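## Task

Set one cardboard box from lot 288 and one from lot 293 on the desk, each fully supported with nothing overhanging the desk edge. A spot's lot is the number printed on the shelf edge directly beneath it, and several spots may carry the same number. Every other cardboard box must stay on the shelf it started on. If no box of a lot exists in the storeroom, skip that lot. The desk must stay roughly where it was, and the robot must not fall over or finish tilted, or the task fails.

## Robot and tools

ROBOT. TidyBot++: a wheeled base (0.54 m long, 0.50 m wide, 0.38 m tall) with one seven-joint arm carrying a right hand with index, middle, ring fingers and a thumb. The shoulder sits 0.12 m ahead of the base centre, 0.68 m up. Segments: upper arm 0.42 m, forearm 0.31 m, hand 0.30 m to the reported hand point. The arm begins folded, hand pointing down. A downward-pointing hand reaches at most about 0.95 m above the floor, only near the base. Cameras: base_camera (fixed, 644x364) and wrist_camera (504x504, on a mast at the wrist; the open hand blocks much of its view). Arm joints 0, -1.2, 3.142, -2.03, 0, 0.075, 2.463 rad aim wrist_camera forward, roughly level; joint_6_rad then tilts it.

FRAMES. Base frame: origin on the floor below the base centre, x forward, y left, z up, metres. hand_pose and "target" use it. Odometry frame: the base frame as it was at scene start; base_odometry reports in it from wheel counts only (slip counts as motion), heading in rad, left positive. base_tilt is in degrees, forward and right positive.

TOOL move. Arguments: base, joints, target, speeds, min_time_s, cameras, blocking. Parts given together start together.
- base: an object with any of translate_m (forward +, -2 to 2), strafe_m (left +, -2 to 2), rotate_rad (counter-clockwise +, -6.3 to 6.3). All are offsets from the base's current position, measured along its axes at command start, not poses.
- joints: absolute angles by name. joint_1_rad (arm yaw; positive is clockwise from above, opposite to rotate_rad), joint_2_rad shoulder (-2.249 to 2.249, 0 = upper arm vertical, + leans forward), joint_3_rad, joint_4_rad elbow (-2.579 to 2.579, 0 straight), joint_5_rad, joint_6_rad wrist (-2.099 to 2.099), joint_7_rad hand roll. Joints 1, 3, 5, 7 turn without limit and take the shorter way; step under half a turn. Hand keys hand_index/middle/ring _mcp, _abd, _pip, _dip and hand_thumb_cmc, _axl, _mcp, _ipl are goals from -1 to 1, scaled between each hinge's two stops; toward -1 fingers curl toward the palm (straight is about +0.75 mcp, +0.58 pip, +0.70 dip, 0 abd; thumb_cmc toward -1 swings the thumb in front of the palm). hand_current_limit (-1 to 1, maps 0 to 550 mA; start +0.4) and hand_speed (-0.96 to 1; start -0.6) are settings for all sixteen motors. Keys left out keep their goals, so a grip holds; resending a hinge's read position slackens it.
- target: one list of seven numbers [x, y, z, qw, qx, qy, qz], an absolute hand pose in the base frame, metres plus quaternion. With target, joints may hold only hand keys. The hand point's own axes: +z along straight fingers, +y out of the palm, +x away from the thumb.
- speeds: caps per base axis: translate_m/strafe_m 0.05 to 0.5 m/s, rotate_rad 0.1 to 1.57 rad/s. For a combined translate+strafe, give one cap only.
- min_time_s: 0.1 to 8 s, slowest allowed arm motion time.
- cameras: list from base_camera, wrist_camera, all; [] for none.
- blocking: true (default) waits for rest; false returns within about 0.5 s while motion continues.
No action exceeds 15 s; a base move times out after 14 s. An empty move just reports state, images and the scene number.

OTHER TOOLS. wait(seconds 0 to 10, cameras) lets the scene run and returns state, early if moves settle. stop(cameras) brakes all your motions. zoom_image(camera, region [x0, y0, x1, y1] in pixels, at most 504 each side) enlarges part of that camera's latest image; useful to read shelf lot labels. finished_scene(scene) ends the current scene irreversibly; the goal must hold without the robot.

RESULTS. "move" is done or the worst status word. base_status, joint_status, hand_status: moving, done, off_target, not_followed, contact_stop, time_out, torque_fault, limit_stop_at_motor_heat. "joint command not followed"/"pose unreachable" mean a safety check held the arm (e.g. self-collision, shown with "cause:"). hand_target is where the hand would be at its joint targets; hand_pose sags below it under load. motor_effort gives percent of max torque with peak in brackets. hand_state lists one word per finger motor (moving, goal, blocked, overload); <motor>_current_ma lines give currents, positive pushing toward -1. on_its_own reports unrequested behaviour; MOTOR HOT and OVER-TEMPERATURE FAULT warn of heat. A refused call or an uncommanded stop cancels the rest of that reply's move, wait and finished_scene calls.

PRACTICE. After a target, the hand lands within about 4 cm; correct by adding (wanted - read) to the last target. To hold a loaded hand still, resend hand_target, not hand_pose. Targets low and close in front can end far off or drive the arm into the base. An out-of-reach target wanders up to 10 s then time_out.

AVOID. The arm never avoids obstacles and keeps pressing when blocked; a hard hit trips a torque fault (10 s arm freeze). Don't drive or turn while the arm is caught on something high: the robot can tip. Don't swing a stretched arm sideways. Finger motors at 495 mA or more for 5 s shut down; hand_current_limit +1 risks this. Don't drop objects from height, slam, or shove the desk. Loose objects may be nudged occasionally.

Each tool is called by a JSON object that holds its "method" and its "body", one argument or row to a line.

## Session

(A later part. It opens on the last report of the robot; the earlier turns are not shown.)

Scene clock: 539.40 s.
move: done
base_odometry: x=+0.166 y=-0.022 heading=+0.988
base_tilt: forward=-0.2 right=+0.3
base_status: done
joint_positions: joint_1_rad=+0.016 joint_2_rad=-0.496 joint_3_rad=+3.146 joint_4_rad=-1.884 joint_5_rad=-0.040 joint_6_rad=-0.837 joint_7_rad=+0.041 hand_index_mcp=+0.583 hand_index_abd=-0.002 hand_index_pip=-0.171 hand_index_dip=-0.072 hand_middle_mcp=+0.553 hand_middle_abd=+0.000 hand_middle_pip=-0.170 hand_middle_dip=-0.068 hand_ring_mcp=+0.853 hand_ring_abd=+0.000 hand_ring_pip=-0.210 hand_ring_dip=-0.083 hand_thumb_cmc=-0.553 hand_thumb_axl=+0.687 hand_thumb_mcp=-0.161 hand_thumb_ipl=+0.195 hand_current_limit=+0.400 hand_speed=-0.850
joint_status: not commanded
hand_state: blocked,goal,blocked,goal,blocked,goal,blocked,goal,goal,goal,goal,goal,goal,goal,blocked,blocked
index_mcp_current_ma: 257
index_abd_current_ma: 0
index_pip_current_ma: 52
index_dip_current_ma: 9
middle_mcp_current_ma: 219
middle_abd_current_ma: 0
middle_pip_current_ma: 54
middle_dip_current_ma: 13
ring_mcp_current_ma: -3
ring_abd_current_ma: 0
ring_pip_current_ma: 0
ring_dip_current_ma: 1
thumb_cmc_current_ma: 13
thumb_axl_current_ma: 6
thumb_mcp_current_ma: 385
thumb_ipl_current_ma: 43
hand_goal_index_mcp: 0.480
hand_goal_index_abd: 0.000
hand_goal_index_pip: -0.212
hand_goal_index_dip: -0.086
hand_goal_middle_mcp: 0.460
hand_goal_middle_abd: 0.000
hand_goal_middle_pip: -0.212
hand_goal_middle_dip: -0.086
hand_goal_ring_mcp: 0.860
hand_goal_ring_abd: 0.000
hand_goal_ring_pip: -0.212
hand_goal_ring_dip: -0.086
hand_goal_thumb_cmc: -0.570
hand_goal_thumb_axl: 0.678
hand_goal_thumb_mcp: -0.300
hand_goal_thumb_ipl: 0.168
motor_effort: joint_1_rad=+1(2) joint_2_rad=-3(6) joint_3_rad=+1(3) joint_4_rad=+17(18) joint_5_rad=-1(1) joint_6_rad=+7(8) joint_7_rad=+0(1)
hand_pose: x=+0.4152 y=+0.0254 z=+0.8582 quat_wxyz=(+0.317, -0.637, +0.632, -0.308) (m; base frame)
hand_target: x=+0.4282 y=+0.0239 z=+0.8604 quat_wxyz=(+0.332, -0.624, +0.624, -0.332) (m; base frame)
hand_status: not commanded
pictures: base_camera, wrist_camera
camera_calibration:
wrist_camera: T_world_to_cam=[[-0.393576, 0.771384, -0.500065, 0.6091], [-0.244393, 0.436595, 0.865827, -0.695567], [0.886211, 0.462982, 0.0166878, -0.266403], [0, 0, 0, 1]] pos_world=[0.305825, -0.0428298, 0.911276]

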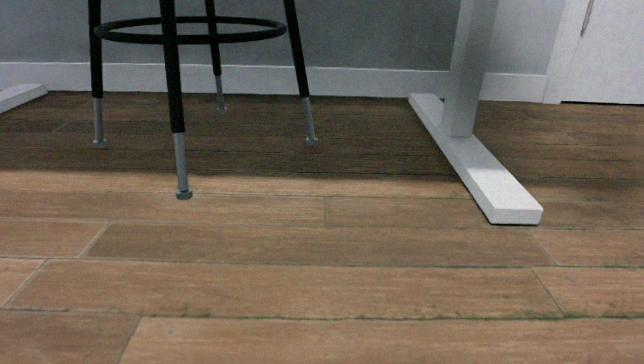

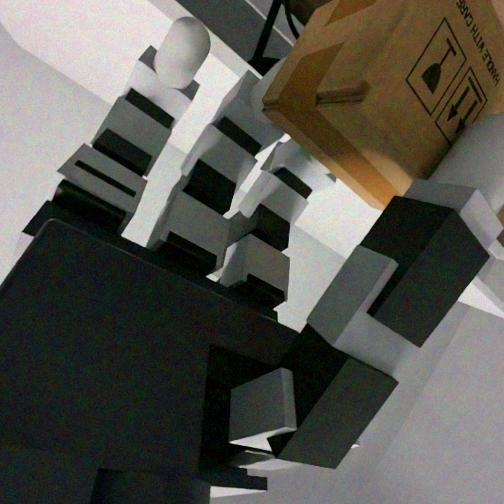

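{"method": "move", "body": {
  "joints": {"joint_2_rad": -0.08, "joint_4_rad": -1.62, "joint_6_rad": -0.6},
  "min_time_s": 2.5
}}

{"method": "move", "body": {
  "base": {"translate_m": 0.15},
  "speeds": {"translate_m": 0.25},
  "cameras": ["all"]
}}

Scene clock: 554.00 s.
move: done
base_odometry: x=+0.166 y=-0.022 heading=+0.988
base_tilt: forward=-0.2 right=+0.3
base_status: not commanded
joint_positions: joint_1_rad=+0.016 joint_2_rad=-0.087 joint_3_rad=+3.146 joint_4_rad=-1.659 joint_5_rad=-0.040 joint_6_rad=-0.691 joint_7_rad=+0.041 hand_index_mcp=+0.583 hand_index_abd=-0.002 hand_index_pip=-0.171 hand_index_dip=-0.072 hand_middle_mcp=+0.553 hand_middle_abd=+0.000 hand_middle_pip=-0.170 hand_middle_dip=-0.068 hand_ring_mcp=+0.853 hand_ring_abd=+0.000 hand_ring_pip=-0.210 hand_ring_dip=-0.083 hand_thumb_cmc=-0.553 hand_thumb_axl=+0.687 hand_thumb_mcp=-0.161 hand_thumb_ipl=+0.195 hand_current_limit=+0.400 hand_speed=-0.850
joint_status: all done
hand_state: blocked,goal,blocked,goal,blocked,goal,blocked,goal,goal,goal,goal,goal,goal,goal,blocked,blocked
index_mcp_current_ma: 257
index_abd_current_ma: 0
index_pip_current_ma: 52
index_dip_current_ma: 9
middle_mcp_current_ma: 219
middle_abd_current_ma: 0
middle_pip_current_ma: 54
middle_dip_current_ma: 13
ring_mcp_current_ma: -3
ring_abd_current_ma: 0
ring_pip_current_ma: 0
ring_dip_current_ma: 1
thumb_cmc_current_ma: 13
thumb_axl_current_ma: 6
thumb_mcp_current_ma: 385
thumb_ipl_current_ma: 43
hand_goal_index_mcp: 0.480
hand_goal_index_abd: 0.000
hand_goal_index_pip: -0.212
hand_goal_index_dip: -0.086
hand_goal_middle_mcp: 0.460
hand_goal_middle_abd: 0.000
hand_goal_middle_pip: -0.212
hand_goal_middle_dip: -0.086
hand_goal_ring_mcp: 0.860
hand_goal_ring_abd: 0.000
hand_goal_ring_pip: -0.212
hand_goal_ring_dip: -0.086
hand_goal_thumb_cmc: -0.570
hand_goal_thumb_axl: 0.678
hand_goal_thumb_mcp: -0.300
hand_goal_thumb_ipl: 0.168
motor_effort: joint_1_rad=+1(1) joint_2_rad=-15(17) joint_3_rad=+0(1) joint_4_rad=+16(18) joint_5_rad=+0(1) joint_6_rad=+7(8) joint_7_rad=+0(1)
hand_pose: x=+0.5745 y=+0.0213 z=+0.8429 quat_wxyz=(+0.304, -0.641, +0.639, -0.297) (m; base frame)
hand_target: x=+0.6077 y=+0.0238 z=+0.8768 quat_wxyz=(+0.339, -0.620, +0.620, -0.340) (m; base frame)
hand_status: not commanded
pictures: none

Scene clock: 555.40 s.
move: done
base_odometry: x=+0.248 y=+0.104 heading=+0.988
base_tilt: forward=-0.2 right=+0.3
base_status: done
joint_positions: joint_1_rad=+0.016 joint_2_rad=-0.077 joint_3_rad=+3.146 joint_4_rad=-1.658 joint_5_rad=-0.039 joint_6_rad=-0.687 joint_7_rad=+0.041 hand_index_mcp=+0.583 hand_index_abd=-0.002 hand_index_pip=-0.171 hand_index_dip=-0.072 hand_middle_mcp=+0.553 hand_middle_abd=+0.000 hand_middle_pip=-0.170 hand_middle_dip=-0.068 hand_ring_mcp=+0.853 hand_ring_abd=+0.000 hand_ring_pip=-0.210 hand_ring_dip=-0.083 hand_thumb_cmc=-0.553 hand_thumb_axl=+0.688 hand_thumb_mcp=-0.161 hand_thumb_ipl=+0.195 hand_current_limit=+0.400 hand_speed=-0.850
joint_status: not commanded
hand_state: blocked,goal,blocked,goal,blocked,goal,blocked,goal,goal,goal,goal,goal,goal,goal,blocked,blocked
index_mcp_current_ma: 257
index_abd_current_ma: 0
index_pip_current_ma: 52
index_dip_current_ma: 9
middle_mcp_current_ma: 218
middle_abd_current_ma: 0
middle_pip_current_ma: 54
middle_dip_current_ma: 13
ring_mcp_current_ma: -3
ring_abd_current_ma: 0
ring_pip_current_ma: 0
ring_dip_current_ma: 1
thumb_cmc_current_ma: 13
thumb_axl_current_ma: 6
thumb_mcp_current_ma: 385
thumb_ipl_current_ma: 43
hand_goal_index_mcp: 0.480
hand_goal_index_abd: 0.000
hand_goal_index_pip: -0.212
hand_goal_index_dip: -0.086
hand_goal_middle_mcp: 0.460
hand_goal_middle_abd: 0.000
hand_goal_middle_pip: -0.212
hand_goal_middle_dip: -0.086
hand_goal_ring_mcp: 0.860
hand_goal_ring_abd: 0.000
hand_goal_ring_pip: -0.212
hand_goal_ring_dip: -0.086
hand_goal_thumb_cmc: -0.570
hand_goal_thumb_axl: 0.678
hand_goal_thumb_mcp: -0.300
hand_goal_thumb_ipl: 0.168
motor_effort: joint_1_rad=+1(1) joint_2_rad=-15(18) joint_3_rad=+1(1) joint_4_rad=+17(18) joint_5_rad=+0(1) joint_6_rad=+7(8) joint_7_rad=+0(1)
hand_pose: x=+0.5776 y=+0.0213 z=+0.8400 quat_wxyz=(+0.303, -0.641, +0.640, -0.296) (m; base frame)
hand_target: x=+0.6077 y=+0.0238 z=+0.8768 quat_wxyz=(+0.339, -0.620, +0.620, -0.340) (m; base frame)
hand_status: not commanded
pictures: base_camera, wrist_camera
camera_calibration:
wrist_camera: T_world_to_cam=[[-0.409163, 0.773483, -0.484056, 0.662609], [-0.205701, 0.438648, 0.8748, -0.668214], [0.888973, 0.457506, -0.0203719, -0.378522], [0, 0, 0, 1]] pos_world=[0.470158, -0.0462301, 0.897582]

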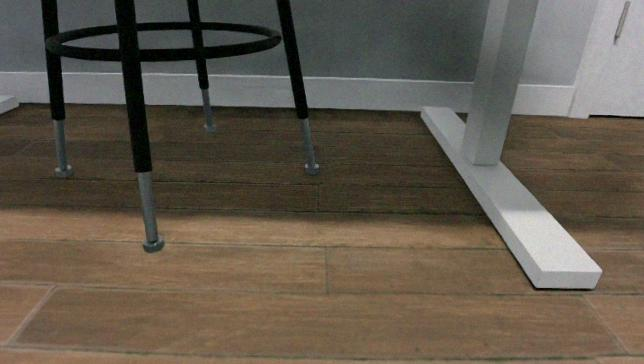

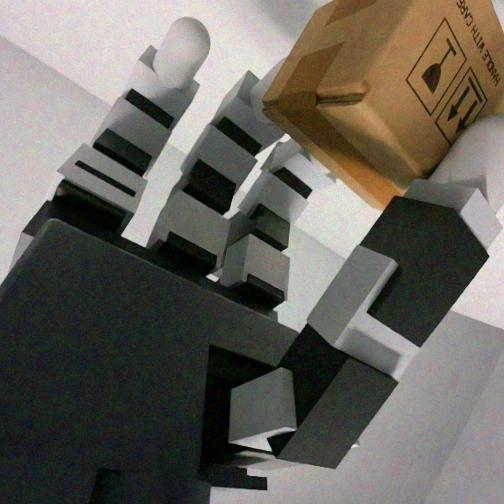

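{"method": "move", "body": {
  "base": {"translate_m": 0.09},
  "speeds": {"translate_m": 0.15}
}}

{"method": "move", "body": {
  "joints": {"joint_2_rad": -0.05, "joint_4_rad": -1.75, "joint_6_rad": -0.44},
  "min_time_s": 1.5
}}

{"method": "move", "body": {
  "joints": {"joint_2_rad": -0.035, "joint_4_rad": -1.86, "joint_6_rad": -0.325},
  "min_time_s": 1.5
}}

{"method": "move", "body": {
  "joints": {"joint_2_rad": -0.03, "joint_4_rad": -1.895, "joint_6_rad": -0.285},
  "min_time_s": 1,
  "cameras": ["wrist_camera"]
}}

Scene clock: 568.77 s.
move: done
base_odometry: x=+0.298 y=+0.179 heading=+0.989
base_tilt: forward=-0.2 right=+0.3
base_status: done
joint_positions: joint_1_rad=+0.016 joint_2_rad=-0.074 joint_3_rad=+3.146 joint_4_rad=-1.657 joint_5_rad=-0.039 joint_6_rad=-0.685 joint_7_rad=+0.041 hand_index_mcp=+0.583 hand_index_abd=-0.002 hand_index_pip=-0.171 hand_index_dip=-0.072 hand_middle_mcp=+0.553 hand_middle_abd=+0.000 hand_middle_pip=-0.170 hand_middle_dip=-0.068 hand_ring_mcp=+0.853 hand_ring_abd=+0.000 hand_ring_pip=-0.210 hand_ring_dip=-0.083 hand_thumb_cmc=-0.553 hand_thumb_axl=+0.688 hand_thumb_mcp=-0.161 hand_thumb_ipl=+0.195 hand_current_limit=+0.400 hand_speed=-0.850
joint_status: not commanded
hand_state: blocked,goal,blocked,goal,blocked,goal,blocked,goal,goal,goal,goal,goal,goal,goal,blocked,blocked
index_mcp_current_ma: 257
index_abd_current_ma: 0
index_pip_current_ma: 52
index_dip_current_ma: 9
middle_mcp_current_ma: 218
middle_abd_current_ma: 0
middle_pip_current_ma: 54
middle_dip_current_ma: 13
ring_mcp_current_ma: -3
ring_abd_current_ma: 0
ring_pip_current_ma: 0
ring_dip_current_ma: 1
thumb_cmc_current_ma: 13
thumb_axl_current_ma: 6
thumb_mcp_current_ma: 385
thumb_ipl_current_ma: 43
hand_goal_index_mcp: 0.480
hand_goal_index_abd: 0.000
hand_goal_index_pip: -0.212
hand_goal_index_dip: -0.086
hand_goal_middle_mcp: 0.460
hand_goal_middle_abd: 0.000
hand_goal_middle_pip: -0.212
hand_goal_middle_dip: -0.086
hand_goal_ring_mcp: 0.860
hand_goal_ring_abd: 0.000
hand_goal_ring_pip: -0.212
hand_goal_ring_dip: -0.086
hand_goal_thumb_cmc: -0.570
hand_goal_thumb_axl: 0.678
hand_goal_thumb_mcp: -0.300
hand_goal_thumb_ipl: 0.168
motor_effort: joint_1_rad=+2(2) joint_2_rad=-16(19) joint_3_rad=+0(2) joint_4_rad=+18(18) joint_5_rad=+0(1) joint_6_rad=+7(8) joint_7_rad=+1(1)
hand_pose: x=+0.5788 y=+0.0213 z=+0.8393 quat_wxyz=(+0.303, -0.641, +0.640, -0.296) (m; base frame)
hand_target: x=+0.6077 y=+0.0238 z=+0.8768 quat_wxyz=(+0.339, -0.620, +0.620, -0.340) (m; base frame)
hand_status: not commanded
pictures: none

Scene clock: 570.57 s.
move: done
base_odometry: x=+0.298 y=+0.179 heading=+0.989
base_tilt: forward=-0.2 right=+0.3
base_status: not commanded
joint_positions: joint_1_rad=+0.016 joint_2_rad=-0.062 joint_3_rad=+3.146 joint_4_rad=-1.714 joint_5_rad=-0.039 joint_6_rad=-0.535 joint_7_rad=+0.041 hand_index_mcp=+0.583 hand_index_abd=-0.002 hand_index_pip=-0.171 hand_index_dip=-0.072 hand_middle_mcp=+0.553 hand_middle_abd=+0.000 hand_middle_pip=-0.170 hand_middle_dip=-0.068 hand_ring_mcp=+0.853 hand_ring_abd=+0.000 hand_ring_pip=-0.210 hand_ring_dip=-0.083 hand_thumb_cmc=-0.553 hand_thumb_axl=+0.688 hand_thumb_mcp=-0.161 hand_thumb_ipl=+0.195 hand_current_limit=+0.400 hand_speed=-0.850
joint_status: all done
hand_state: blocked,goal,blocked,goal,blocked,goal,blocked,goal,goal,goal,goal,goal,goal,goal,blocked,blocked
index_mcp_current_ma: 257
index_abd_current_ma: 0
index_pip_current_ma: 52
index_dip_current_ma: 9
middle_mcp_current_ma: 218
middle_abd_current_ma: 0
middle_pip_current_ma: 54
middle_dip_current_ma: 13
ring_mcp_current_ma: -3
ring_abd_current_ma: 0
ring_pip_current_ma: 0
ring_dip_current_ma: 1
thumb_cmc_current_ma: 13
thumb_axl_current_ma: 6
thumb_mcp_current_ma: 385
thumb_ipl_current_ma: 43
hand_goal_index_mcp: 0.480
hand_goal_index_abd: 0.000
hand_goal_index_pip: -0.212
hand_goal_index_dip: -0.086
hand_goal_middle_mcp: 0.460
hand_goal_middle_abd: 0.000
hand_goal_middle_pip: -0.212
hand_goal_middle_dip: -0.086
hand_goal_ring_mcp: 0.860
hand_goal_ring_abd: 0.000
hand_goal_ring_pip: -0.212
hand_goal_ring_dip: -0.086
hand_goal_thumb_cmc: -0.570
hand_goal_thumb_axl: 0.678
hand_goal_thumb_mcp: -0.300
hand_goal_thumb_ipl: 0.168
motor_effort: joint_1_rad=+1(1) joint_2_rad=-16(17) joint_3_rad=+0(1) joint_4_rad=+16(18) joint_5_rad=+0(1) joint_6_rad=+7(9) joint_7_rad=+0(1)
hand_pose: x=+0.6033 y=+0.0196 z=+0.8327 quat_wxyz=(+0.327, -0.627, +0.629, -0.323) (m; base frame)
hand_target: x=+0.6178 y=+0.0238 z=+0.8275 quat_wxyz=(+0.339, -0.620, +0.620, -0.340) (m; base frame)
hand_status: not commanded
pictures: none

Scene clock: 572.37 s.
move: done
base_odometry: x=+0.298 y=+0.179 heading=+0.989
base_tilt: forward=-0.2 right=+0.3
base_status: not commanded
joint_positions: joint_1_rad=+0.016 joint_2_rad=-0.048 joint_3_rad=+3.146 joint_4_rad=-1.823 joint_5_rad=-0.039 joint_6_rad=-0.420 joint_7_rad=+0.041 hand_index_mcp=+0.583 hand_index_abd=-0.002 hand_index_pip=-0.171 hand_index_dip=-0.072 hand_middle_mcp=+0.553 hand_middle_abd=+0.000 hand_middle_pip=-0.170 hand_middle_dip=-0.068 hand_ring_mcp=+0.853 hand_ring_abd=+0.000 hand_ring_pip=-0.210 hand_ring_dip=-0.083 hand_thumb_cmc=-0.553 hand_thumb_axl=+0.688 hand_thumb_mcp=-0.161 hand_thumb_ipl=+0.195 hand_current_limit=+0.400 hand_speed=-0.850
joint_status: all done
hand_state: blocked,goal,blocked,goal,blocked,goal,blocked,goal,goal,goal,goal,goal,goal,goal,blocked,blocked
index_mcp_current_ma: 257
index_abd_current_ma: 0
index_pip_current_ma: 52
index_dip_current_ma: 9
middle_mcp_current_ma: 218
middle_abd_current_ma: 0
middle_pip_current_ma: 54
middle_dip_current_ma: 13
ring_mcp_current_ma: -3
ring_abd_current_ma: 0
ring_pip_current_ma: 0
ring_dip_current_ma: 1
thumb_cmc_current_ma: 13
thumb_axl_current_ma: 6
thumb_mcp_current_ma: 385
thumb_ipl_current_ma: 43
hand_goal_index_mcp: 0.480
hand_goal_index_abd: 0.000
hand_goal_index_pip: -0.212
hand_goal_index_dip: -0.086
hand_goal_middle_mcp: 0.460
hand_goal_middle_abd: 0.000
hand_goal_middle_pip: -0.212
hand_goal_middle_dip: -0.086
hand_goal_ring_mcp: 0.860
hand_goal_ring_abd: 0.000
hand_goal_ring_pip: -0.212
hand_goal_ring_dip: -0.086
hand_goal_thumb_cmc: -0.570
hand_goal_thumb_axl: 0.678
hand_goal_thumb_mcp: -0.300
hand_goal_thumb_ipl: 0.168
motor_effort: joint_1_rad=+1(1) joint_2_rad=-16(17) joint_3_rad=+0(1) joint_4_rad=+17(18) joint_5_rad=+0(1) joint_6_rad=+7(8) joint_7_rad=+0(1)
hand_pose: x=+0.6018 y=+0.0186 z=+0.7933 quat_wxyz=(+0.323, -0.627, +0.631, -0.321) (m; base frame)
hand_target: x=+0.6143 y=+0.0238 z=+0.7871 quat_wxyz=(+0.336, -0.622, +0.622, -0.336) (m; base frame)
hand_status: not commanded
pictures: none

Scene clock: 573.67 s.
move: done
base_odometry: x=+0.298 y=+0.179 heading=+0.989
base_tilt: forward=-0.2 right=+0.3
base_status: not commanded
joint_positions: joint_1_rad=+0.016 joint_2_rad=-0.044 joint_3_rad=+3.146 joint_4_rad=-1.857 joint_5_rad=-0.039 joint_6_rad=-0.380 joint_7_rad=+0.041 hand_index_mcp=+0.583 hand_index_abd=-0.002 hand_index_pip=-0.171 hand_index_dip=-0.072 hand_middle_mcp=+0.553 hand_middle_abd=+0.000 hand_middle_pip=-0.170 hand_middle_dip=-0.068 hand_ring_mcp=+0.853 hand_ring_abd=+0.000 hand_ring_pip=-0.210 hand_ring_dip=-0.083 hand_thumb_cmc=-0.553 hand_thumb_axl=+0.688 hand_thumb_mcp=-0.161 hand_thumb_ipl=+0.195 hand_current_limit=+0.400 hand_speed=-0.850
joint_status: all done
hand_state: blocked,goal,blocked,goal,blocked,goal,blocked,goal,goal,goal,goal,goal,goal,goal,blocked,blocked
index_mcp_current_ma: 257
index_abd_current_ma: 0
index_pip_current_ma: 52
index_dip_current_ma: 9
middle_mcp_current_ma: 218
middle_abd_current_ma: 0
middle_pip_current_ma: 54
middle_dip_current_ma: 13
ring_mcp_current_ma: -3
ring_abd_current_ma: 0
ring_pip_current_ma: 0
ring_dip_current_ma: 1
thumb_cmc_current_ma: 13
thumb_axl_current_ma: 6
thumb_mcp_current_ma: 385
thumb_ipl_current_ma: 43
hand_goal_index_mcp: 0.480
hand_goal_index_abd: 0.000
hand_goal_index_pip: -0.212
hand_goal_index_dip: -0.086
hand_goal_middle_mcp: 0.460
hand_goal_middle_abd: 0.000
hand_goal_middle_pip: -0.212
hand_goal_middle_dip: -0.086
hand_goal_ring_mcp: 0.860
hand_goal_ring_abd: 0.000
hand_goal_ring_pip: -0.212
hand_goal_ring_dip: -0.086
hand_goal_thumb_cmc: -0.570
hand_goal_thumb_axl: 0.678
hand_goal_thumb_mcp: -0.300
hand_goal_thumb_ipl: 0.168
motor_effort: joint_1_rad=+1(2) joint_2_rad=-16(17) joint_3_rad=+1(1) joint_4_rad=+16(18) joint_5_rad=+0(0) joint_6_rad=+7(8) joint_7_rad=+0(1)
hand_pose: x=+0.6013 y=+0.0183 z=+0.7820 quat_wxyz=(+0.324, -0.626, +0.632, -0.322) (m; base frame)
hand_target: x=+0.6130 y=+0.0238 z=+0.7751 quat_wxyz=(+0.336, -0.622, +0.622, -0.336) (m; base frame)
hand_status: not commanded
pictures: wrist_camera
camera_calibration:
wrist_camera: T_world_to_cam=[[-0.363185, 0.77644, -0.515013, 0.643033], [-0.264354, 0.444169, 0.856055, -0.561459], [0.893428, 0.447052, 0.0439397, -0.452208], [0, 0, 0, 1]] pos_world=[0.489131, -0.0477331, 0.83168]

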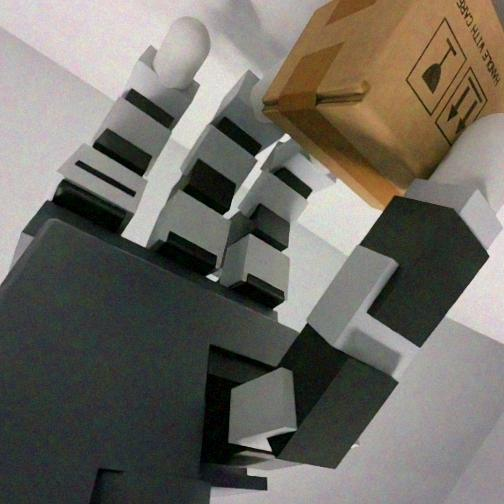

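{"method": "move", "body": {
  "joints": {"joint_2_rad": -0.029, "joint_4_rad": -1.91, "joint_6_rad": -0.27},
  "min_time_s": 1
}}

{"method": "move", "body": {
  "joints": {"joint_2_rad": -0.027, "joint_4_rad": -1.925, "joint_6_rad": -0.255},
  "min_time_s": 1
}}

{"method": "move", "body": {
  "joints": {"joint_2_rad": -0.024, "joint_4_rad": -1.94, "joint_6_rad": -0.24},
  "min_time_s": 1
}}

Scene clock: 582.63 s.
move: done
base_odometry: x=+0.298 y=+0.179 heading=+0.989
base_tilt: forward=-0.2 right=+0.3
base_status: not commanded
joint_positions: joint_1_rad=+0.016 joint_2_rad=-0.043 joint_3_rad=+3.146 joint_4_rad=-1.872 joint_5_rad=-0.039 joint_6_rad=-0.364 joint_7_rad=+0.041 hand_index_mcp=+0.583 hand_index_abd=-0.002 hand_index_pip=-0.171 hand_index_dip=-0.072 hand_middle_mcp=+0.553 hand_middle_abd=+0.000 hand_middle_pip=-0.170 hand_middle_dip=-0.068 hand_ring_mcp=+0.853 hand_ring_abd=+0.000 hand_ring_pip=-0.210 hand_ring_dip=-0.083 hand_thumb_cmc=-0.553 hand_thumb_axl=+0.688 hand_thumb_mcp=-0.161 hand_thumb_ipl=+0.195 hand_current_limit=+0.400 hand_speed=-0.850
joint_status: all done
hand_state: blocked,goal,blocked,goal,blocked,goal,blocked,goal,goal,goal,goal,goal,goal,goal,blocked,blocked
index_mcp_current_ma: 257
index_abd_current_ma: 0
index_pip_current_ma: 52
index_dip_current_ma: 9
middle_mcp_current_ma: 218
middle_abd_current_ma: 0
middle_pip_current_ma: 54
middle_dip_current_ma: 13
ring_mcp_current_ma: -3
ring_abd_current_ma: 0
ring_pip_current_ma: 0
ring_dip_current_ma: 1
thumb_cmc_current_ma: 13
thumb_axl_current_ma: 6
thumb_mcp_current_ma: 385
thumb_ipl_current_ma: 43
hand_goal_index_mcp: 0.480
hand_goal_index_abd: 0.000
hand_goal_index_pip: -0.212
hand_goal_index_dip: -0.086
hand_goal_middle_mcp: 0.460
hand_goal_middle_abd: 0.000
hand_goal_middle_pip: -0.212
hand_goal_middle_dip: -0.086
hand_goal_ring_mcp: 0.860
hand_goal_ring_abd: 0.000
hand_goal_ring_pip: -0.212
hand_goal_ring_dip: -0.086
hand_goal_thumb_cmc: -0.570
hand_goal_thumb_axl: 0.678
hand_goal_thumb_mcp: -0.300
hand_goal_thumb_ipl: 0.168
motor_effort: joint_1_rad=+1(1) joint_2_rad=-16(17) joint_3_rad=+0(1) joint_4_rad=+16(18) joint_5_rad=+0(1) joint_6_rad=+7(8) joint_7_rad=+0(1)
hand_pose: x=+0.6004 y=+0.0181 z=+0.7775 quat_wxyz=(+0.324, -0.626, +0.632, -0.323) (m; base frame)
hand_target: x=+0.6117 y=+0.0238 z=+0.7701 quat_wxyz=(+0.336, -0.622, +0.622, -0.336) (m; base frame)
hand_status: not commanded
pictures: none

Scene clock: 583.93 s.
move: done
base_odometry: x=+0.298 y=+0.179 heading=+0.989
base_tilt: forward=-0.2 right=+0.3
base_status: not commanded
joint_positions: joint_1_rad=+0.016 joint_2_rad=-0.041 joint_3_rad=+3.146 joint_4_rad=-1.887 joint_5_rad=-0.039 joint_6_rad=-0.349 joint_7_rad=+0.041 hand_index_mcp=+0.583 hand_index_abd=-0.002 hand_index_pip=-0.171 hand_index_dip=-0.072 hand_middle_mcp=+0.553 hand_middle_abd=+0.000 hand_middle_pip=-0.170 hand_middle_dip=-0.068 hand_ring_mcp=+0.853 hand_ring_abd=+0.000 hand_ring_pip=-0.210 hand_ring_dip=-0.083 hand_thumb_cmc=-0.553 hand_thumb_axl=+0.688 hand_thumb_mcp=-0.161 hand_thumb_ipl=+0.195 hand_current_limit=+0.400 hand_speed=-0.850
joint_status: all done
hand_state: blocked,goal,blocked,goal,blocked,goal,blocked,goal,goal,goal,goal,goal,goal,goal,blocked,blocked
index_mcp_current_ma: 257
index_abd_current_ma: 0
index_pip_current_ma: 52
index_dip_current_ma: 9
middle_mcp_current_ma: 218
middle_abd_current_ma: 0
middle_pip_current_ma: 54
middle_dip_current_ma: 13
ring_mcp_current_ma: -3
ring_abd_current_ma: 0
ring_pip_current_ma: 0
ring_dip_current_ma: 1
thumb_cmc_current_ma: 13
thumb_axl_current_ma: 6
thumb_mcp_current_ma: 385
thumb_ipl_current_ma: 43
hand_goal_index_mcp: 0.480
hand_goal_index_abd: 0.000
hand_goal_index_pip: -0.212
hand_goal_index_dip: -0.086
hand_goal_middle_mcp: 0.460
hand_goal_middle_abd: 0.000
hand_goal_middle_pip: -0.212
hand_goal_middle_dip: -0.086
hand_goal_ring_mcp: 0.860
hand_goal_ring_abd: 0.000
hand_goal_ring_pip: -0.212
hand_goal_ring_dip: -0.086
hand_goal_thumb_cmc: -0.570
hand_goal_thumb_axl: 0.678
hand_goal_thumb_mcp: -0.300
hand_goal_thumb_ipl: 0.168
motor_effort: joint_1_rad=+0(1) joint_2_rad=-16(18) joint_3_rad=+0(1) joint_4_rad=+17(17) joint_5_rad=+0(0) joint_6_rad=+7(9) joint_7_rad=+0(1)
hand_pose: x=+0.5994 y=+0.0180 z=+0.7719 quat_wxyz=(+0.323, -0.626, +0.632, -0.322) (m; base frame)
hand_target: x=+0.6104 y=+0.0238 z=+0.7646 quat_wxyz=(+0.335, -0.622, +0.623, -0.336) (m; base frame)
hand_status: not commanded
pictures: none

Scene clock: 585.20 s.
move: done
base_odometry: x=+0.298 y=+0.179 heading=+0.989
base_tilt: forward=-0.2 right=+0.3
base_status: not commanded
joint_positions: joint_1_rad=+0.016 joint_2_rad=-0.041 joint_3_rad=+3.146 joint_4_rad=-1.897 joint_5_rad=-0.039 joint_6_rad=-0.330 joint_7_rad=+0.041 hand_index_mcp=+0.583 hand_index_abd=-0.002 hand_index_pip=-0.171 hand_index_dip=-0.072 hand_middle_mcp=+0.551 hand_middle_abd=+0.000 hand_middle_pip=-0.168 hand_middle_dip=-0.066 hand_ring_mcp=+0.853 hand_ring_abd=+0.000 hand_ring_pip=-0.210 hand_ring_dip=-0.083 hand_thumb_cmc=-0.553 hand_thumb_axl=+0.688 hand_thumb_mcp=-0.161 hand_thumb_ipl=+0.196 hand_current_limit=+0.400 hand_speed=-0.850
joint_status: all done
hand_state: blocked,goal,blocked,goal,blocked,goal,blocked,blocked,goal,goal,goal,goal,goal,goal,blocked,blocked
index_mcp_current_ma: 257
index_abd_current_ma: 0
index_pip_current_ma: 52
index_dip_current_ma: 9
middle_mcp_current_ma: 212
middle_abd_current_ma: 0
middle_pip_current_ma: 57
middle_dip_current_ma: 16
ring_mcp_current_ma: -3
ring_abd_current_ma: 0
ring_pip_current_ma: 0
ring_dip_current_ma: 1
thumb_cmc_current_ma: 13
thumb_axl_current_ma: 6
thumb_mcp_current_ma: 385
thumb_ipl_current_ma: 45
hand_goal_index_mcp: 0.480
hand_goal_index_abd: 0.000
hand_goal_index_pip: -0.212
hand_goal_index_dip: -0.086
hand_goal_middle_mcp: 0.460
hand_goal_middle_abd: 0.000
hand_goal_middle_pip: -0.212
hand_goal_middle_dip: -0.086
hand_goal_ring_mcp: 0.860
hand_goal_ring_abd: 0.000
hand_goal_ring_pip: -0.212
hand_goal_ring_dip: -0.086
hand_goal_thumb_cmc: -0.570
hand_goal_thumb_axl: 0.678
hand_goal_thumb_mcp: -0.300
hand_goal_thumb_ipl: 0.168
motor_effort: joint_1_rad=+1(1) joint_2_rad=-15(17) joint_3_rad=+1(1) joint_4_rad=+16(17) joint_5_rad=+0(0) joint_6_rad=+7(8) joint_7_rad=+0(1)
hand_pose: x=+0.6006 y=+0.0179 z=+0.7703 quat_wxyz=(+0.325, -0.625, +0.631, -0.325) (m; base frame)
hand_target: x=+0.6091 y=+0.0238 z=+0.7587 quat_wxyz=(+0.334, -0.623, +0.623, -0.335) (m; base frame)
hand_status: not commanded
pictures: none

{"method": "move", "body": {
  "joints": {"joint_2_rad": -0.022, "joint_4_rad": -1.95, "joint_6_rad": -0.23},
  "min_time_s": 1
}}

{"method": "move", "body": {
  "joints": {"hand_thumb_mcp": -0.22, "hand_index_mcp": 0.54, "hand_middle_mcp": 0.51}
}}

{"method": "move", "body": {
  "joints": {"hand_thumb_mcp": -0.04, "hand_index_mcp": 0.72, "hand_middle_mcp": 0.72}
}}

{"method": "move", "body": {
  "joints": {"hand_thumb_mcp": 0.0, "hand_index_mcp": 0.86, "hand_middle_mcp": 0.86}
}}

{"method": "move", "body": {
  "joints": {"joint_2_rad": -0.08, "joint_4_rad": -1.59, "joint_6_rad": -0.68},
  "min_time_s": 3
}}

{"method": "move", "body": {
  "base": {"translate_m": -0.3},
  "speeds": {"translate_m": 0.4},
  "cameras": ["all"]
}}

Scene clock: 600.37 s.
move: done
base_odometry: x=+0.298 y=+0.179 heading=+0.989
base_tilt: forward=-0.2 right=+0.3
base_status: not commanded
joint_positions: joint_1_rad=+0.016 joint_2_rad=-0.041 joint_3_rad=+3.146 joint_4_rad=-1.904 joint_5_rad=-0.039 joint_6_rad=-0.317 joint_7_rad=+0.040 hand_index_mcp=+0.583 hand_index_abd=-0.002 hand_index_pip=-0.171 hand_index_dip=-0.075 hand_middle_mcp=+0.550 hand_middle_abd=+0.000 hand_middle_pip=-0.168 hand_middle_dip=-0.065 hand_ring_mcp=+0.853 hand_ring_abd=+0.000 hand_ring_pip=-0.210 hand_ring_dip=-0.083 hand_thumb_cmc=-0.553 hand_thumb_axl=+0.688 hand_thumb_mcp=-0.161 hand_thumb_ipl=+0.197 hand_current_limit=+0.400 hand_speed=-0.850
joint_status: all done
hand_state: blocked,goal,blocked,goal,blocked,goal,blocked,blocked,goal,goal,goal,goal,goal,goal,blocked,blocked
index_mcp_current_ma: 257
index_abd_current_ma: 0
index_pip_current_ma: 52
index_dip_current_ma: 6
middle_mcp_current_ma: 207
middle_abd_current_ma: 0
middle_pip_current_ma: 58
middle_dip_current_ma: 17
ring_mcp_current_ma: -3
ring_abd_current_ma: 0
ring_pip_current_ma: 0
ring_dip_current_ma: 1
thumb_cmc_current_ma: 13
thumb_axl_current_ma: 6
thumb_mcp_current_ma: 385
thumb_ipl_current_ma: 47
hand_goal_index_mcp: 0.480
hand_goal_index_abd: 0.000
hand_goal_index_pip: -0.212
hand_goal_index_dip: -0.086
hand_goal_middle_mcp: 0.460
hand_goal_middle_abd: 0.000
hand_goal_middle_pip: -0.212
hand_goal_middle_dip: -0.086
hand_goal_ring_mcp: 0.860
hand_goal_ring_abd: 0.000
hand_goal_ring_pip: -0.212
hand_goal_ring_dip: -0.086
hand_goal_thumb_cmc: -0.570
hand_goal_thumb_axl: 0.678
hand_goal_thumb_mcp: -0.300
hand_goal_thumb_ipl: 0.168
motor_effort: joint_1_rad=+1(1) joint_2_rad=-15(16) joint_3_rad=+1(1) joint_4_rad=+14(16) joint_5_rad=+0(0) joint_6_rad=+7(8) joint_7_rad=+1(1)
hand_pose: x=+0.6018 y=+0.0177 z=+0.7697 quat_wxyz=(+0.327, -0.623, +0.630, -0.327) (m; base frame)
hand_target: x=+0.6081 y=+0.0238 z=+0.7548 quat_wxyz=(+0.334, -0.623, +0.623, -0.334) (m; base frame)
hand_status: not commanded
pictures: none

Scene clock: 600.90 s.
move: off_target
base_odometry: x=+0.298 y=+0.179 heading=+0.989
base_tilt: forward=-0.2 right=+0.3
base_status: not commanded
joint_positions: joint_1_rad=+0.016 joint_2_rad=-0.041 joint_3_rad=+3.146 joint_4_rad=-1.905 joint_5_rad=-0.039 joint_6_rad=-0.316 joint_7_rad=+0.040 hand_index_mcp=+0.584 hand_index_abd=-0.002 hand_index_pip=-0.171 hand_index_dip=-0.077 hand_middle_mcp=+0.551 hand_middle_abd=+0.000 hand_middle_pip=-0.168 hand_middle_dip=-0.065 hand_ring_mcp=+0.853 hand_ring_abd=+0.000 hand_ring_pip=-0.210 hand_ring_dip=-0.083 hand_thumb_cmc=-0.553 hand_thumb_axl=+0.688 hand_thumb_mcp=-0.157 hand_thumb_ipl=+0.197 hand_current_limit=+0.400 hand_speed=-0.850
joint_status: hand_index_mcp off_target (ended at +0.584, target +0.540); hand_middle_mcp off_target (ended at +0.551, target +0.510); hand_thumb_mcp off_target (ended at -0.157, target -0.220)
hand_state: blocked,goal,blocked,goal,blocked,goal,blocked,blocked,goal,goal,goal,goal,goal,goal,blocked,blocked
index_mcp_current_ma: 63
index_abd_current_ma: 0
index_pip_current_ma: 52
index_dip_current_ma: 4
middle_mcp_current_ma: 56
middle_abd_current_ma: 0
middle_pip_current_ma: 58
middle_dip_current_ma: 17
ring_mcp_current_ma: -3
ring_abd_current_ma: 0
ring_pip_current_ma: 0
ring_dip_current_ma: 1
thumb_cmc_current_ma: 13
thumb_axl_current_ma: 6
thumb_mcp_current_ma: 158
thumb_ipl_current_ma: 47
hand_goal_index_mcp: 0.540
hand_goal_index_abd: 0.000
hand_goal_index_pip: -0.212
hand_goal_index_dip: -0.086
hand_goal_middle_mcp: 0.510
hand_goal_middle_abd: 0.000
hand_goal_middle_pip: -0.212
hand_goal_middle_dip: -0.086
hand_goal_ring_mcp: 0.860
hand_goal_ring_abd: 0.000
hand_goal_ring_pip: -0.212
hand_goal_ring_dip: -0.086
hand_goal_thumb_cmc: -0.570
hand_goal_thumb_axl: 0.678
hand_goal_thumb_mcp: -0.220
hand_goal_thumb_ipl: 0.168
motor_effort: joint_1_rad=+1(2) joint_2_rad=-15(15) joint_3_rad=+0(1) joint_4_rad=+14(15) joint_5_rad=+0(0) joint_6_rad=+7(7) joint_7_rad=+0(1)
hand_pose: x=+0.6018 y=+0.0177 z=+0.7695 quat_wxyz=(+0.327, -0.623, +0.630, -0.327) (m; base frame)
hand_target: x=+0.6081 y=+0.0238 z=+0.7548 quat_wxyz=(+0.334, -0.623, +0.623, -0.334) (m; base frame)
hand_status: not commanded
pictures: none

Scene clock: 601.77 s.
move: done
base_odometry: x=+0.298 y=+0.179 heading=+0.989
base_tilt: forward=-0.2 right=+0.3
base_status: not commanded
joint_positions: joint_1_rad=+0.016 joint_2_rad=-0.038 joint_3_rad=+3.146 joint_4_rad=-1.910 joint_5_rad=-0.039 joint_6_rad=-0.316 joint_7_rad=+0.040 hand_index_mcp=+0.703 hand_index_abd=-0.002 hand_index_pip=-0.209 hand_index_dip=-0.083 hand_middle_mcp=+0.703 hand_middle_abd=+0.000 hand_middle_pip=-0.209 hand_middle_dip=-0.083 hand_ring_mcp=+0.853 hand_ring_abd=+0.000 hand_ring_pip=-0.210 hand_ring_dip=-0.083 hand_thumb_cmc=-0.568 hand_thumb_axl=+0.680 hand_thumb_mcp=-0.044 hand_thumb_ipl=+0.170 hand_current_limit=+0.400 hand_speed=-0.850
joint_status: all done
hand_state: goal,goal,goal,goal,goal,goal,goal,goal,goal,goal,goal,goal,goal,goal,goal,goal
index_mcp_current_ma: -13
index_abd_current_ma: 0
index_pip_current_ma: 1
index_dip_current_ma: 1
middle_mcp_current_ma: -13
middle_abd_current_ma: 0
middle_pip_current_ma: 1
middle_dip_current_ma: 1
ring_mcp_current_ma: -3
ring_abd_current_ma: 0
ring_pip_current_ma: 0
ring_dip_current_ma: 1
thumb_cmc_current_ma: 0
thumb_axl_current_ma: 1
thumb_mcp_current_ma: -2
thumb_ipl_current_ma: 0
hand_goal_index_mcp: 0.720
hand_goal_index_abd: 0.000
hand_goal_index_pip: -0.212
hand_goal_index_dip: -0.086
hand_goal_middle_mcp: 0.720
hand_goal_middle_abd: 0.000
hand_goal_middle_pip: -0.212
hand_goal_middle_dip: -0.086
hand_goal_ring_mcp: 0.860
hand_goal_ring_abd: 0.000
hand_goal_ring_pip: -0.212
hand_goal_ring_dip: -0.086
hand_goal_thumb_cmc: -0.570
hand_goal_thumb_axl: 0.678
hand_goal_thumb_mcp: -0.040
hand_goal_thumb_ipl: 0.168
motor_effort: joint_1_rad=+1(2) joint_2_rad=-16(16) joint_3_rad=+0(1) joint_4_rad=+15(16) joint_5_rad=+0(0) joint_6_rad=+7(7) joint_7_rad=+0(1)
hand_pose: x=+0.6003 y=+0.0178 z=+0.7654 quat_wxyz=(+0.325, -0.625, +0.632, -0.325) (m; base frame)
hand_target: x=+0.6081 y=+0.0238 z=+0.7548 quat_wxyz=(+0.334, -0.623, +0.623, -0.334) (m; base frame)
hand_status: not commanded
pictures: none

Scene clock: 602.50 s.
move: done
base_odometry: x=+0.298 y=+0.179 heading=+0.989
base_tilt: forward=-0.2 right=+0.3
base_status: not commanded
joint_positions: joint_1_rad=+0.016 joint_2_rad=-0.038 joint_3_rad=+3.146 joint_4_rad=-1.910 joint_5_rad=-0.039 joint_6_rad=-0.316 joint_7_rad=+0.040 hand_index_mcp=+0.841 hand_index_abd=-0.002 hand_index_pip=-0.209 hand_index_dip=-0.083 hand_middle_mcp=+0.841 hand_middle_abd=+0.000 hand_middle_pip=-0.209 hand_middle_dip=-0.083 hand_ring_mcp=+0.853 hand_ring_abd=+0.000 hand_ring_pip=-0.210 hand_ring_dip=-0.083 hand_thumb_cmc=-0.568 hand_thumb_axl=+0.680 hand_thumb_mcp=-0.005 hand_thumb_ipl=+0.170 hand_current_limit=+0.400 hand_speed=-0.850
joint_status: all done
hand_state: goal,goal,goal,goal,goal,goal,goal,goal,goal,goal,goal,goal,goal,goal,goal,goal
index_mcp_current_ma: -16
index_abd_current_ma: 0
index_pip_current_ma: 1
index_dip_current_ma: 1
middle_mcp_current_ma: -16
middle_abd_current_ma: 0
middle_pip_current_ma: 1
middle_dip_current_ma: 1
ring_mcp_current_ma: -3
ring_abd_current_ma: 0
ring_pip_current_ma: 0
ring_dip_current_ma: 1
thumb_cmc_current_ma: 0
thumb_axl_current_ma: 1
thumb_mcp_current_ma: -2
thumb_ipl_current_ma: 0
hand_goal_index_mcp: 0.860
hand_goal_index_abd: 0.000
hand_goal_index_pip: -0.212
hand_goal_index_dip: -0.086
hand_goal_middle_mcp: 0.860
hand_goal_middle_abd: 0.000
hand_goal_middle_pip: -0.212
hand_goal_middle_dip: -0.086
hand_goal_ring_mcp: 0.860
hand_goal_ring_abd: 0.000
hand_goal_ring_pip: -0.212
hand_goal_ring_dip: -0.086
hand_goal_thumb_cmc: -0.570
hand_goal_thumb_axl: 0.678
hand_goal_thumb_mcp: 0.000
hand_goal_thumb_ipl: 0.168
motor_effort: joint_1_rad=+1(1) joint_2_rad=-16(16) joint_3_rad=+1(1) joint_4_rad=+16(16) joint_5_rad=+0(0) joint_6_rad=+7(7) joint_7_rad=+0(1)
hand_pose: x=+0.6003 y=+0.0178 z=+0.7654 quat_wxyz=(+0.325, -0.625, +0.632, -0.325) (m; base frame)
hand_target: x=+0.6081 y=+0.0238 z=+0.7548 quat_wxyz=(+0.334, -0.623, +0.623, -0.334) (m; base frame)
hand_status: not commanded
pictures: none

Scene clock: 605.80 s.
move: done
base_odometry: x=+0.298 y=+0.179 heading=+0.989
base_tilt: forward=-0.2 right=+0.3
base_status: not commanded
joint_positions: joint_1_rad=+0.016 joint_2_rad=-0.058 joint_3_rad=+3.146 joint_4_rad=-1.624 joint_5_rad=-0.039 joint_6_rad=-0.601 joint_7_rad=+0.040 hand_index_mcp=+0.841 hand_index_abd=-0.002 hand_index_pip=-0.209 hand_index_dip=-0.083 hand_middle_mcp=+0.841 hand_middle_abd=+0.000 hand_middle_pip=-0.209 hand_middle_dip=-0.083 hand_ring_mcp=+0.853 hand_ring_abd=+0.000 hand_ring_pip=-0.210 hand_ring_dip=-0.083 hand_thumb_cmc=-0.568 hand_thumb_axl=+0.680 hand_thumb_mcp=-0.004 hand_thumb_ipl=+0.170 hand_current_limit=+0.400 hand_speed=-0.850
joint_status: all done
hand_state: goal,goal,goal,goal,goal,goal,goal,goal,goal,goal,goal,goal,goal,goal,goal,goal
index_mcp_current_ma: -16
index_abd_current_ma: 0
index_pip_current_ma: 1
index_dip_current_ma: 1
middle_mcp_current_ma: -16
middle_abd_current_ma: 0
middle_pip_current_ma: 1
middle_dip_current_ma: 1
ring_mcp_current_ma: -3
ring_abd_current_ma: 0
ring_pip_current_ma: 0
ring_dip_current_ma: 1
thumb_cmc_current_ma: 0
thumb_axl_current_ma: 1
thumb_mcp_current_ma: -2
thumb_ipl_current_ma: 0
hand_goal_index_mcp: 0.860
hand_goal_index_abd: 0.000
hand_goal_index_pip: -0.212
hand_goal_index_dip: -0.086
hand_goal_middle_mcp: 0.860
hand_goal_middle_abd: 0.000
hand_goal_middle_pip: -0.212
hand_goal_middle_dip: -0.086
hand_goal_ring_mcp: 0.860
hand_goal_ring_abd: 0.000
hand_goal_ring_pip: -0.212
hand_goal_ring_dip: -0.086
hand_goal_thumb_cmc: -0.570
hand_goal_thumb_axl: 0.678
hand_goal_thumb_mcp: 0.000
hand_goal_thumb_ipl: 0.168
motor_effort: joint_1_rad=+0(2) joint_2_rad=-15(17) joint_3_rad=+0(1) joint_4_rad=+16(17) joint_5_rad=+0(1) joint_6_rad=+7(8) joint_7_rad=+0(1)
hand_pose: x=+0.6106 y=+0.0201 z=+0.8641 quat_wxyz=(+0.334, -0.624, +0.625, -0.329) (m; base frame)
hand_target: x=+0.5953 y=+0.0238 z=+0.8761 quat_wxyz=(+0.324, -0.628, +0.629, -0.324) (m; base frame)
hand_status: not commanded
pictures: none

Scene clock: 607.67 s.
move: done
base_odometry: x=+0.133 y=-0.072 heading=+0.988
base_tilt: forward=-0.2 right=+0.3
base_status: done
joint_positions: joint_1_rad=+0.013 joint_2_rad=-0.081 joint_3_rad=+3.146 joint_4_rad=-1.621 joint_5_rad=-0.038 joint_6_rad=-0.609 joint_7_rad=+0.040 hand_index_mcp=+0.842 hand_index_abd=-0.002 hand_index_pip=-0.210 hand_index_dip=-0.083 hand_middle_mcp=+0.842 hand_middle_abd=+0.000 hand_middle_pip=-0.210 hand_middle_dip=-0.083 hand_ring_mcp=+0.853 hand_ring_abd=+0.000 hand_ring_pip=-0.210 hand_ring_dip=-0.083 hand_thumb_cmc=-0.570 hand_thumb_axl=+0.680 hand_thumb_mcp=-0.003 hand_thumb_ipl=+0.170 hand_current_limit=+0.400 hand_speed=-0.850
joint_status: not commanded
hand_state: goal,goal,goal,goal,goal,goal,goal,goal,goal,goal,goal,goal,goal,goal,goal,goal
index_mcp_current_ma: -15
index_abd_current_ma: 0
index_pip_current_ma: 0
index_dip_current_ma: 1
middle_mcp_current_ma: -15
middle_abd_current_ma: 0
middle_pip_current_ma: 0
middle_dip_current_ma: 1
ring_mcp_current_ma: -3
ring_abd_current_ma: 0
ring_pip_current_ma: 0
ring_dip_current_ma: 1
thumb_cmc_current_ma: 0
thumb_axl_current_ma: 1
thumb_mcp_current_ma: -1
thumb_ipl_current_ma: 0
hand_goal_index_mcp: 0.860
hand_goal_index_abd: 0.000
hand_goal_index_pip: -0.212
hand_goal_index_dip: -0.086
hand_goal_middle_mcp: 0.860
hand_goal_middle_abd: 0.000
hand_goal_middle_pip: -0.212
hand_goal_middle_dip: -0.086
hand_goal_ring_mcp: 0.860
hand_goal_ring_abd: 0.000
hand_goal_ring_pip: -0.212
hand_goal_ring_dip: -0.086
hand_goal_thumb_cmc: -0.570
hand_goal_thumb_axl: 0.678
hand_goal_thumb_mcp: 0.000
hand_goal_thumb_ipl: 0.168
motor_effort: joint_1_rad=+1(3) joint_2_rad=-15(20) joint_3_rad=+1(4) joint_4_rad=+16(17) joint_5_rad=+0(1) joint_6_rad=+7(8) joint_7_rad=+1(1)
hand_pose: x=+0.6051 y=+0.0212 z=+0.8754 quat_wxyz=(+0.339, -0.623, +0.621, -0.335) (m; base frame)
hand_target: x=+0.5953 y=+0.0238 z=+0.8761 quat_wxyz=(+0.324, -0.628, +0.629, -0.324) (m; base frame)
hand_status: not commanded
pictures: base_camera, wrist_camera
camera_calibration:
wrist_camera: T_world_to_cam=[[-0.348172, 0.772548, -0.530986, 0.695243], [-0.306951, 0.441249, 0.843256, -0.60468], [0.885752, 0.456585, 0.0835045, -0.49117], [0, 0, 0, 1]] pos_world=[0.491512, -0.0460336, 0.92008]

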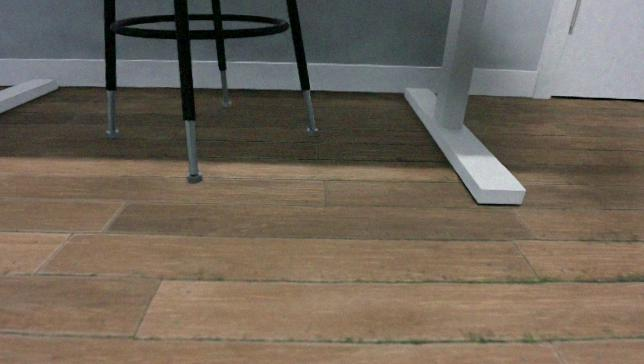

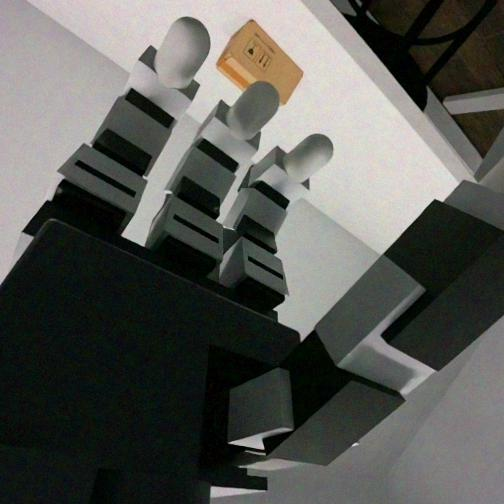

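{"method": "move", "body": {
  "joints": {"joint_1_rad": 0, "joint_2_rad": -1.2, "joint_4_rad": -2.03, "joint_5_rad": 0, "joint_6_rad": -0.6, "joint_7_rad": 2.463, "hand_speed": -0.85},
  "base": {"translate_m": -0.213, "strafe_m": 1.77, "rotate_rad": -0.35}
}}

{"method": "move", "body": {
  "base": {"translate_m": -0.66, "strafe_m": -0.24},
  "cameras": ["all"]
}}

Scene clock: 644.43 s.
move: done
base_odometry: x=-1.463 y=+0.724 heading=+0.638
base_tilt: forward=-0.2 right=+0.3
base_status: done
joint_positions: joint_1_rad=+0.012 joint_2_rad=-1.191 joint_3_rad=+3.150 joint_4_rad=-1.992 joint_5_rad=-0.035 joint_6_rad=-0.609 joint_7_rad=+2.421 hand_index_mcp=+0.865 hand_index_abd=+0.000 hand_index_pip=-0.210 hand_index_dip=-0.084 hand_middle_mcp=+0.865 hand_middle_abd=+0.000 hand_middle_pip=-0.210 hand_middle_dip=-0.083 hand_ring_mcp=+0.865 hand_ring_abd=+0.000 hand_ring_pip=-0.210 hand_ring_dip=-0.083 hand_thumb_cmc=-0.564 hand_thumb_axl=+0.680 hand_thumb_mcp=-0.002 hand_thumb_ipl=+0.170 hand_current_limit=+0.400 hand_speed=-0.850
joint_status: all done
hand_state: goal,goal,goal,goal,goal,goal,goal,goal,goal,goal,goal,goal,goal,goal,goal,goal
index_mcp_current_ma: 2
index_abd_current_ma: 0
index_pip_current_ma: 0
index_dip_current_ma: 0
middle_mcp_current_ma: 2
middle_abd_current_ma: 0
middle_pip_current_ma: 0
middle_dip_current_ma: 1
ring_mcp_current_ma: 2
ring_abd_current_ma: 0
ring_pip_current_ma: 0
ring_dip_current_ma: 1
thumb_cmc_current_ma: 2
thumb_axl_current_ma: 1
thumb_mcp_current_ma: -1
thumb_ipl_current_ma: 0
hand_goal_index_mcp: 0.860
hand_goal_index_abd: 0.000
hand_goal_index_pip: -0.212
hand_goal_index_dip: -0.086
hand_goal_middle_mcp: 0.860
hand_goal_middle_abd: 0.000
hand_goal_middle_pip: -0.212
hand_goal_middle_dip: -0.086
hand_goal_ring_mcp: 0.860
hand_goal_ring_abd: 0.000
hand_goal_ring_pip: -0.212
hand_goal_ring_dip: -0.086
hand_goal_thumb_cmc: -0.570
hand_goal_thumb_axl: 0.678
hand_goal_thumb_mcp: 0.000
hand_goal_thumb_ipl: 0.168
motor_effort: joint_1_rad=+1(3) joint_2_rad=+14(18) joint_3_rad=+0(3) joint_4_rad=+13(17) joint_5_rad=-1(2) joint_6_rad=+9(10) joint_7_rad=+0(2)
hand_pose: x=+0.2444 y=-0.0725 z=+1.1510 quat_wxyz=(-0.301, -0.594, -0.259, -0.700) (m; base frame)
hand_target: x=+0.2500 y=-0.0699 z=+1.1401 quat_wxyz=(-0.326, -0.592, -0.283, -0.681) (m; base frame)
hand_status: not commanded
pictures: none

Scene clock: 646.97 s.
move: done
base_odometry: x=-1.851 y=+0.138 heading=+0.637
base_tilt: forward=-0.2 right=+0.3
base_status: done
joint_positions: joint_1_rad=+0.012 joint_2_rad=-1.195 joint_3_rad=+3.149 joint_4_rad=-1.996 joint_5_rad=-0.035 joint_6_rad=-0.609 joint_7_rad=+2.421 hand_index_mcp=+0.865 hand_index_abd=+0.000 hand_index_pip=-0.210 hand_index_dip=-0.084 hand_middle_mcp=+0.865 hand_middle_abd=+0.000 hand_middle_pip=-0.210 hand_middle_dip=-0.083 hand_ring_mcp=+0.865 hand_ring_abd=+0.000 hand_ring_pip=-0.210 hand_ring_dip=-0.083 hand_thumb_cmc=-0.564 hand_thumb_axl=+0.680 hand_thumb_mcp=-0.002 hand_thumb_ipl=+0.170 hand_current_limit=+0.400 hand_speed=-0.850
joint_status: not commanded
hand_state: goal,goal,goal,goal,goal,goal,goal,goal,goal,goal,goal,goal,goal,goal,goal,goal
index_mcp_current_ma: 2
index_abd_current_ma: 0
index_pip_current_ma: 0
index_dip_current_ma: 0
middle_mcp_current_ma: 2
middle_abd_current_ma: 0
middle_pip_current_ma: 0
middle_dip_current_ma: 1
ring_mcp_current_ma: 2
ring_abd_current_ma: 0
ring_pip_current_ma: 0
ring_dip_current_ma: 1
thumb_cmc_current_ma: 2
thumb_axl_current_ma: 1
thumb_mcp_current_ma: -1
thumb_ipl_current_ma: 0
hand_goal_index_mcp: 0.860
hand_goal_index_abd: 0.000
hand_goal_index_pip: -0.212
hand_goal_index_dip: -0.086
hand_goal_middle_mcp: 0.860
hand_goal_middle_abd: 0.000
hand_goal_middle_pip: -0.212
hand_goal_middle_dip: -0.086
hand_goal_ring_mcp: 0.860
hand_goal_ring_abd: 0.000
hand_goal_ring_pip: -0.212
hand_goal_ring_dip: -0.086
hand_goal_thumb_cmc: -0.570
hand_goal_thumb_axl: 0.678
hand_goal_thumb_mcp: 0.000
hand_goal_thumb_ipl: 0.168
motor_effort: joint_1_rad=+1(2) joint_2_rad=+14(16) joint_3_rad=+1(2) joint_4_rad=+13(15) joint_5_rad=+0(0) joint_6_rad=+9(9) joint_7_rad=+1(1)
hand_pose: x=+0.2438 y=-0.0724 z=+1.1495 quat_wxyz=(-0.301, -0.594, -0.259, -0.700) (m; base frame)
hand_target: x=+0.2500 y=-0.0699 z=+1.1401 quat_wxyz=(-0.326, -0.592, -0.283, -0.681) (m; base frame)
hand_status: not commanded
pictures: base_camera, wrist_camera
camera_calibration:
wrist_camera: T_world_to_cam=[[0.0178941, -0.997858, -0.0629241, 0.031918], [-0.593359, 0.0400554, -0.803941, 1.0287], [0.804739, 0.0517224, -0.591371, 0.614941], [0, 0, 0, 1]] pos_world=[0.114952, -0.0411617, 1.19268]

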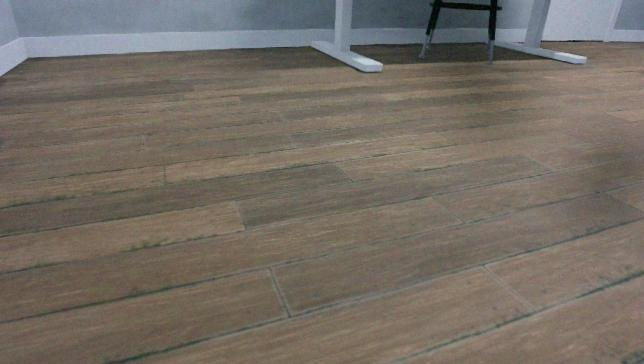

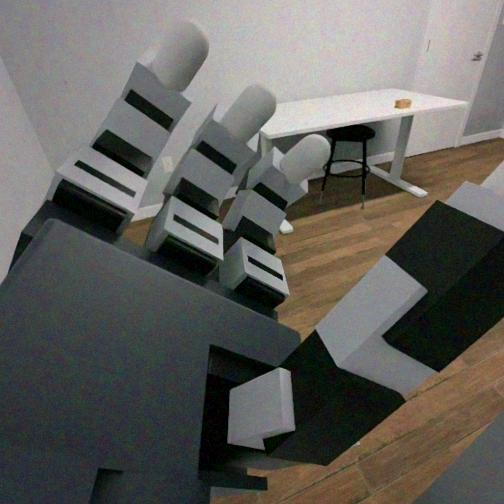

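{"method": "move", "body": {
  "base": {"translate_m": -0.728, "strafe_m": -0.266},
  "cameras": ["all"]
}}

Scene clock: 660.87 s.
move: done
base_odometry: x=-2.278 y=-0.509 heading=+0.637
base_tilt: forward=-0.2 right=+0.3
base_status: done
joint_positions: joint_1_rad=+0.012 joint_2_rad=-1.197 joint_3_rad=+3.149 joint_4_rad=-1.997 joint_5_rad=-0.035 joint_6_rad=-0.609 joint_7_rad=+2.421 hand_index_mcp=+0.865 hand_index_abd=+0.000 hand_index_pip=-0.210 hand_index_dip=-0.084 hand_middle_mcp=+0.866 hand_middle_abd=+0.000 hand_middle_pip=-0.210 hand_middle_dip=-0.083 hand_ring_mcp=+0.866 hand_ring_abd=+0.000 hand_ring_pip=-0.210 hand_ring_dip=-0.083 hand_thumb_cmc=-0.564 hand_thumb_axl=+0.680 hand_thumb_mcp=-0.002 hand_thumb_ipl=+0.170 hand_current_limit=+0.400 hand_speed=-0.850
joint_status: not commanded
hand_state: goal,goal,goal,goal,goal,goal,goal,goal,goal,goal,goal,goal,goal,goal,goal,goal
index_mcp_current_ma: 2
index_abd_current_ma: 0
index_pip_current_ma: 0
index_dip_current_ma: 0
middle_mcp_current_ma: 2
middle_abd_current_ma: 0
middle_pip_current_ma: 0
middle_dip_current_ma: 1
ring_mcp_current_ma: 2
ring_abd_current_ma: 0
ring_pip_current_ma: 0
ring_dip_current_ma: 1
thumb_cmc_current_ma: 2
thumb_axl_current_ma: 1
thumb_mcp_current_ma: -1
thumb_ipl_current_ma: 0
hand_goal_index_mcp: 0.860
hand_goal_index_abd: 0.000
hand_goal_index_pip: -0.212
hand_goal_index_dip: -0.086
hand_goal_middle_mcp: 0.860
hand_goal_middle_abd: 0.000
hand_goal_middle_pip: -0.212
hand_goal_middle_dip: -0.086
hand_goal_ring_mcp: 0.860
hand_goal_ring_abd: 0.000
hand_goal_ring_pip: -0.212
hand_goal_ring_dip: -0.086
hand_goal_thumb_cmc: -0.570
hand_goal_thumb_axl: 0.678
hand_goal_thumb_mcp: 0.000
hand_goal_thumb_ipl: 0.168
motor_effort: joint_1_rad=+1(2) joint_2_rad=+14(16) joint_3_rad=+1(3) joint_4_rad=+13(14) joint_5_rad=+0(1) joint_6_rad=+9(9) joint_7_rad=+1(1)
hand_pose: x=+0.2431 y=-0.0723 z=+1.1490 quat_wxyz=(-0.301, -0.594, -0.259, -0.700) (m; base frame)
hand_target: x=+0.2500 y=-0.0699 z=+1.1401 quat_wxyz=(-0.326, -0.592, -0.283, -0.681) (m; base frame)
hand_status: not commanded
pictures: base_camera, wrist_camera
camera_calibration:
wrist_camera: T_world_to_cam=[[0.0180076, -0.997862, -0.0628293, 0.0317668], [-0.592666, 0.0399564, -0.804457, 1.02834], [0.805247, 0.0517231, -0.590679, 0.614268], [0, 0, 0, 1]] pos_world=[0.11425, -0.0411615, 1.19208]

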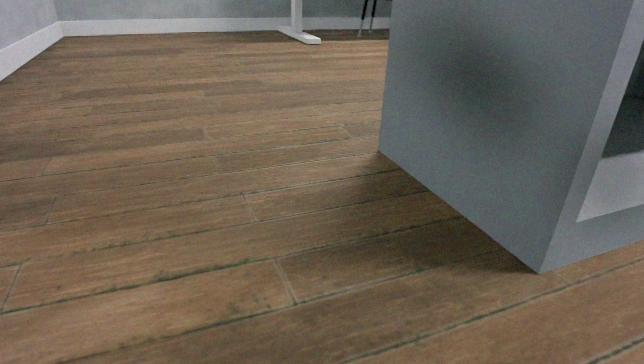

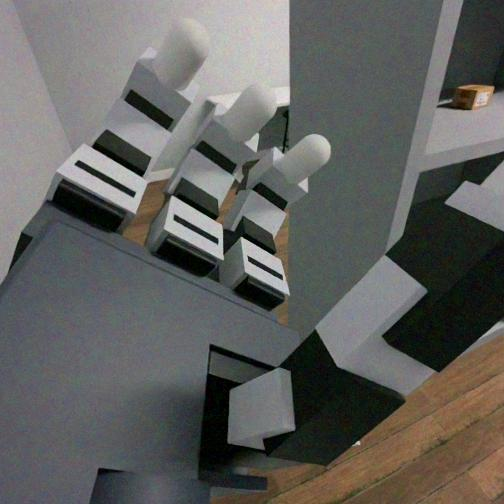

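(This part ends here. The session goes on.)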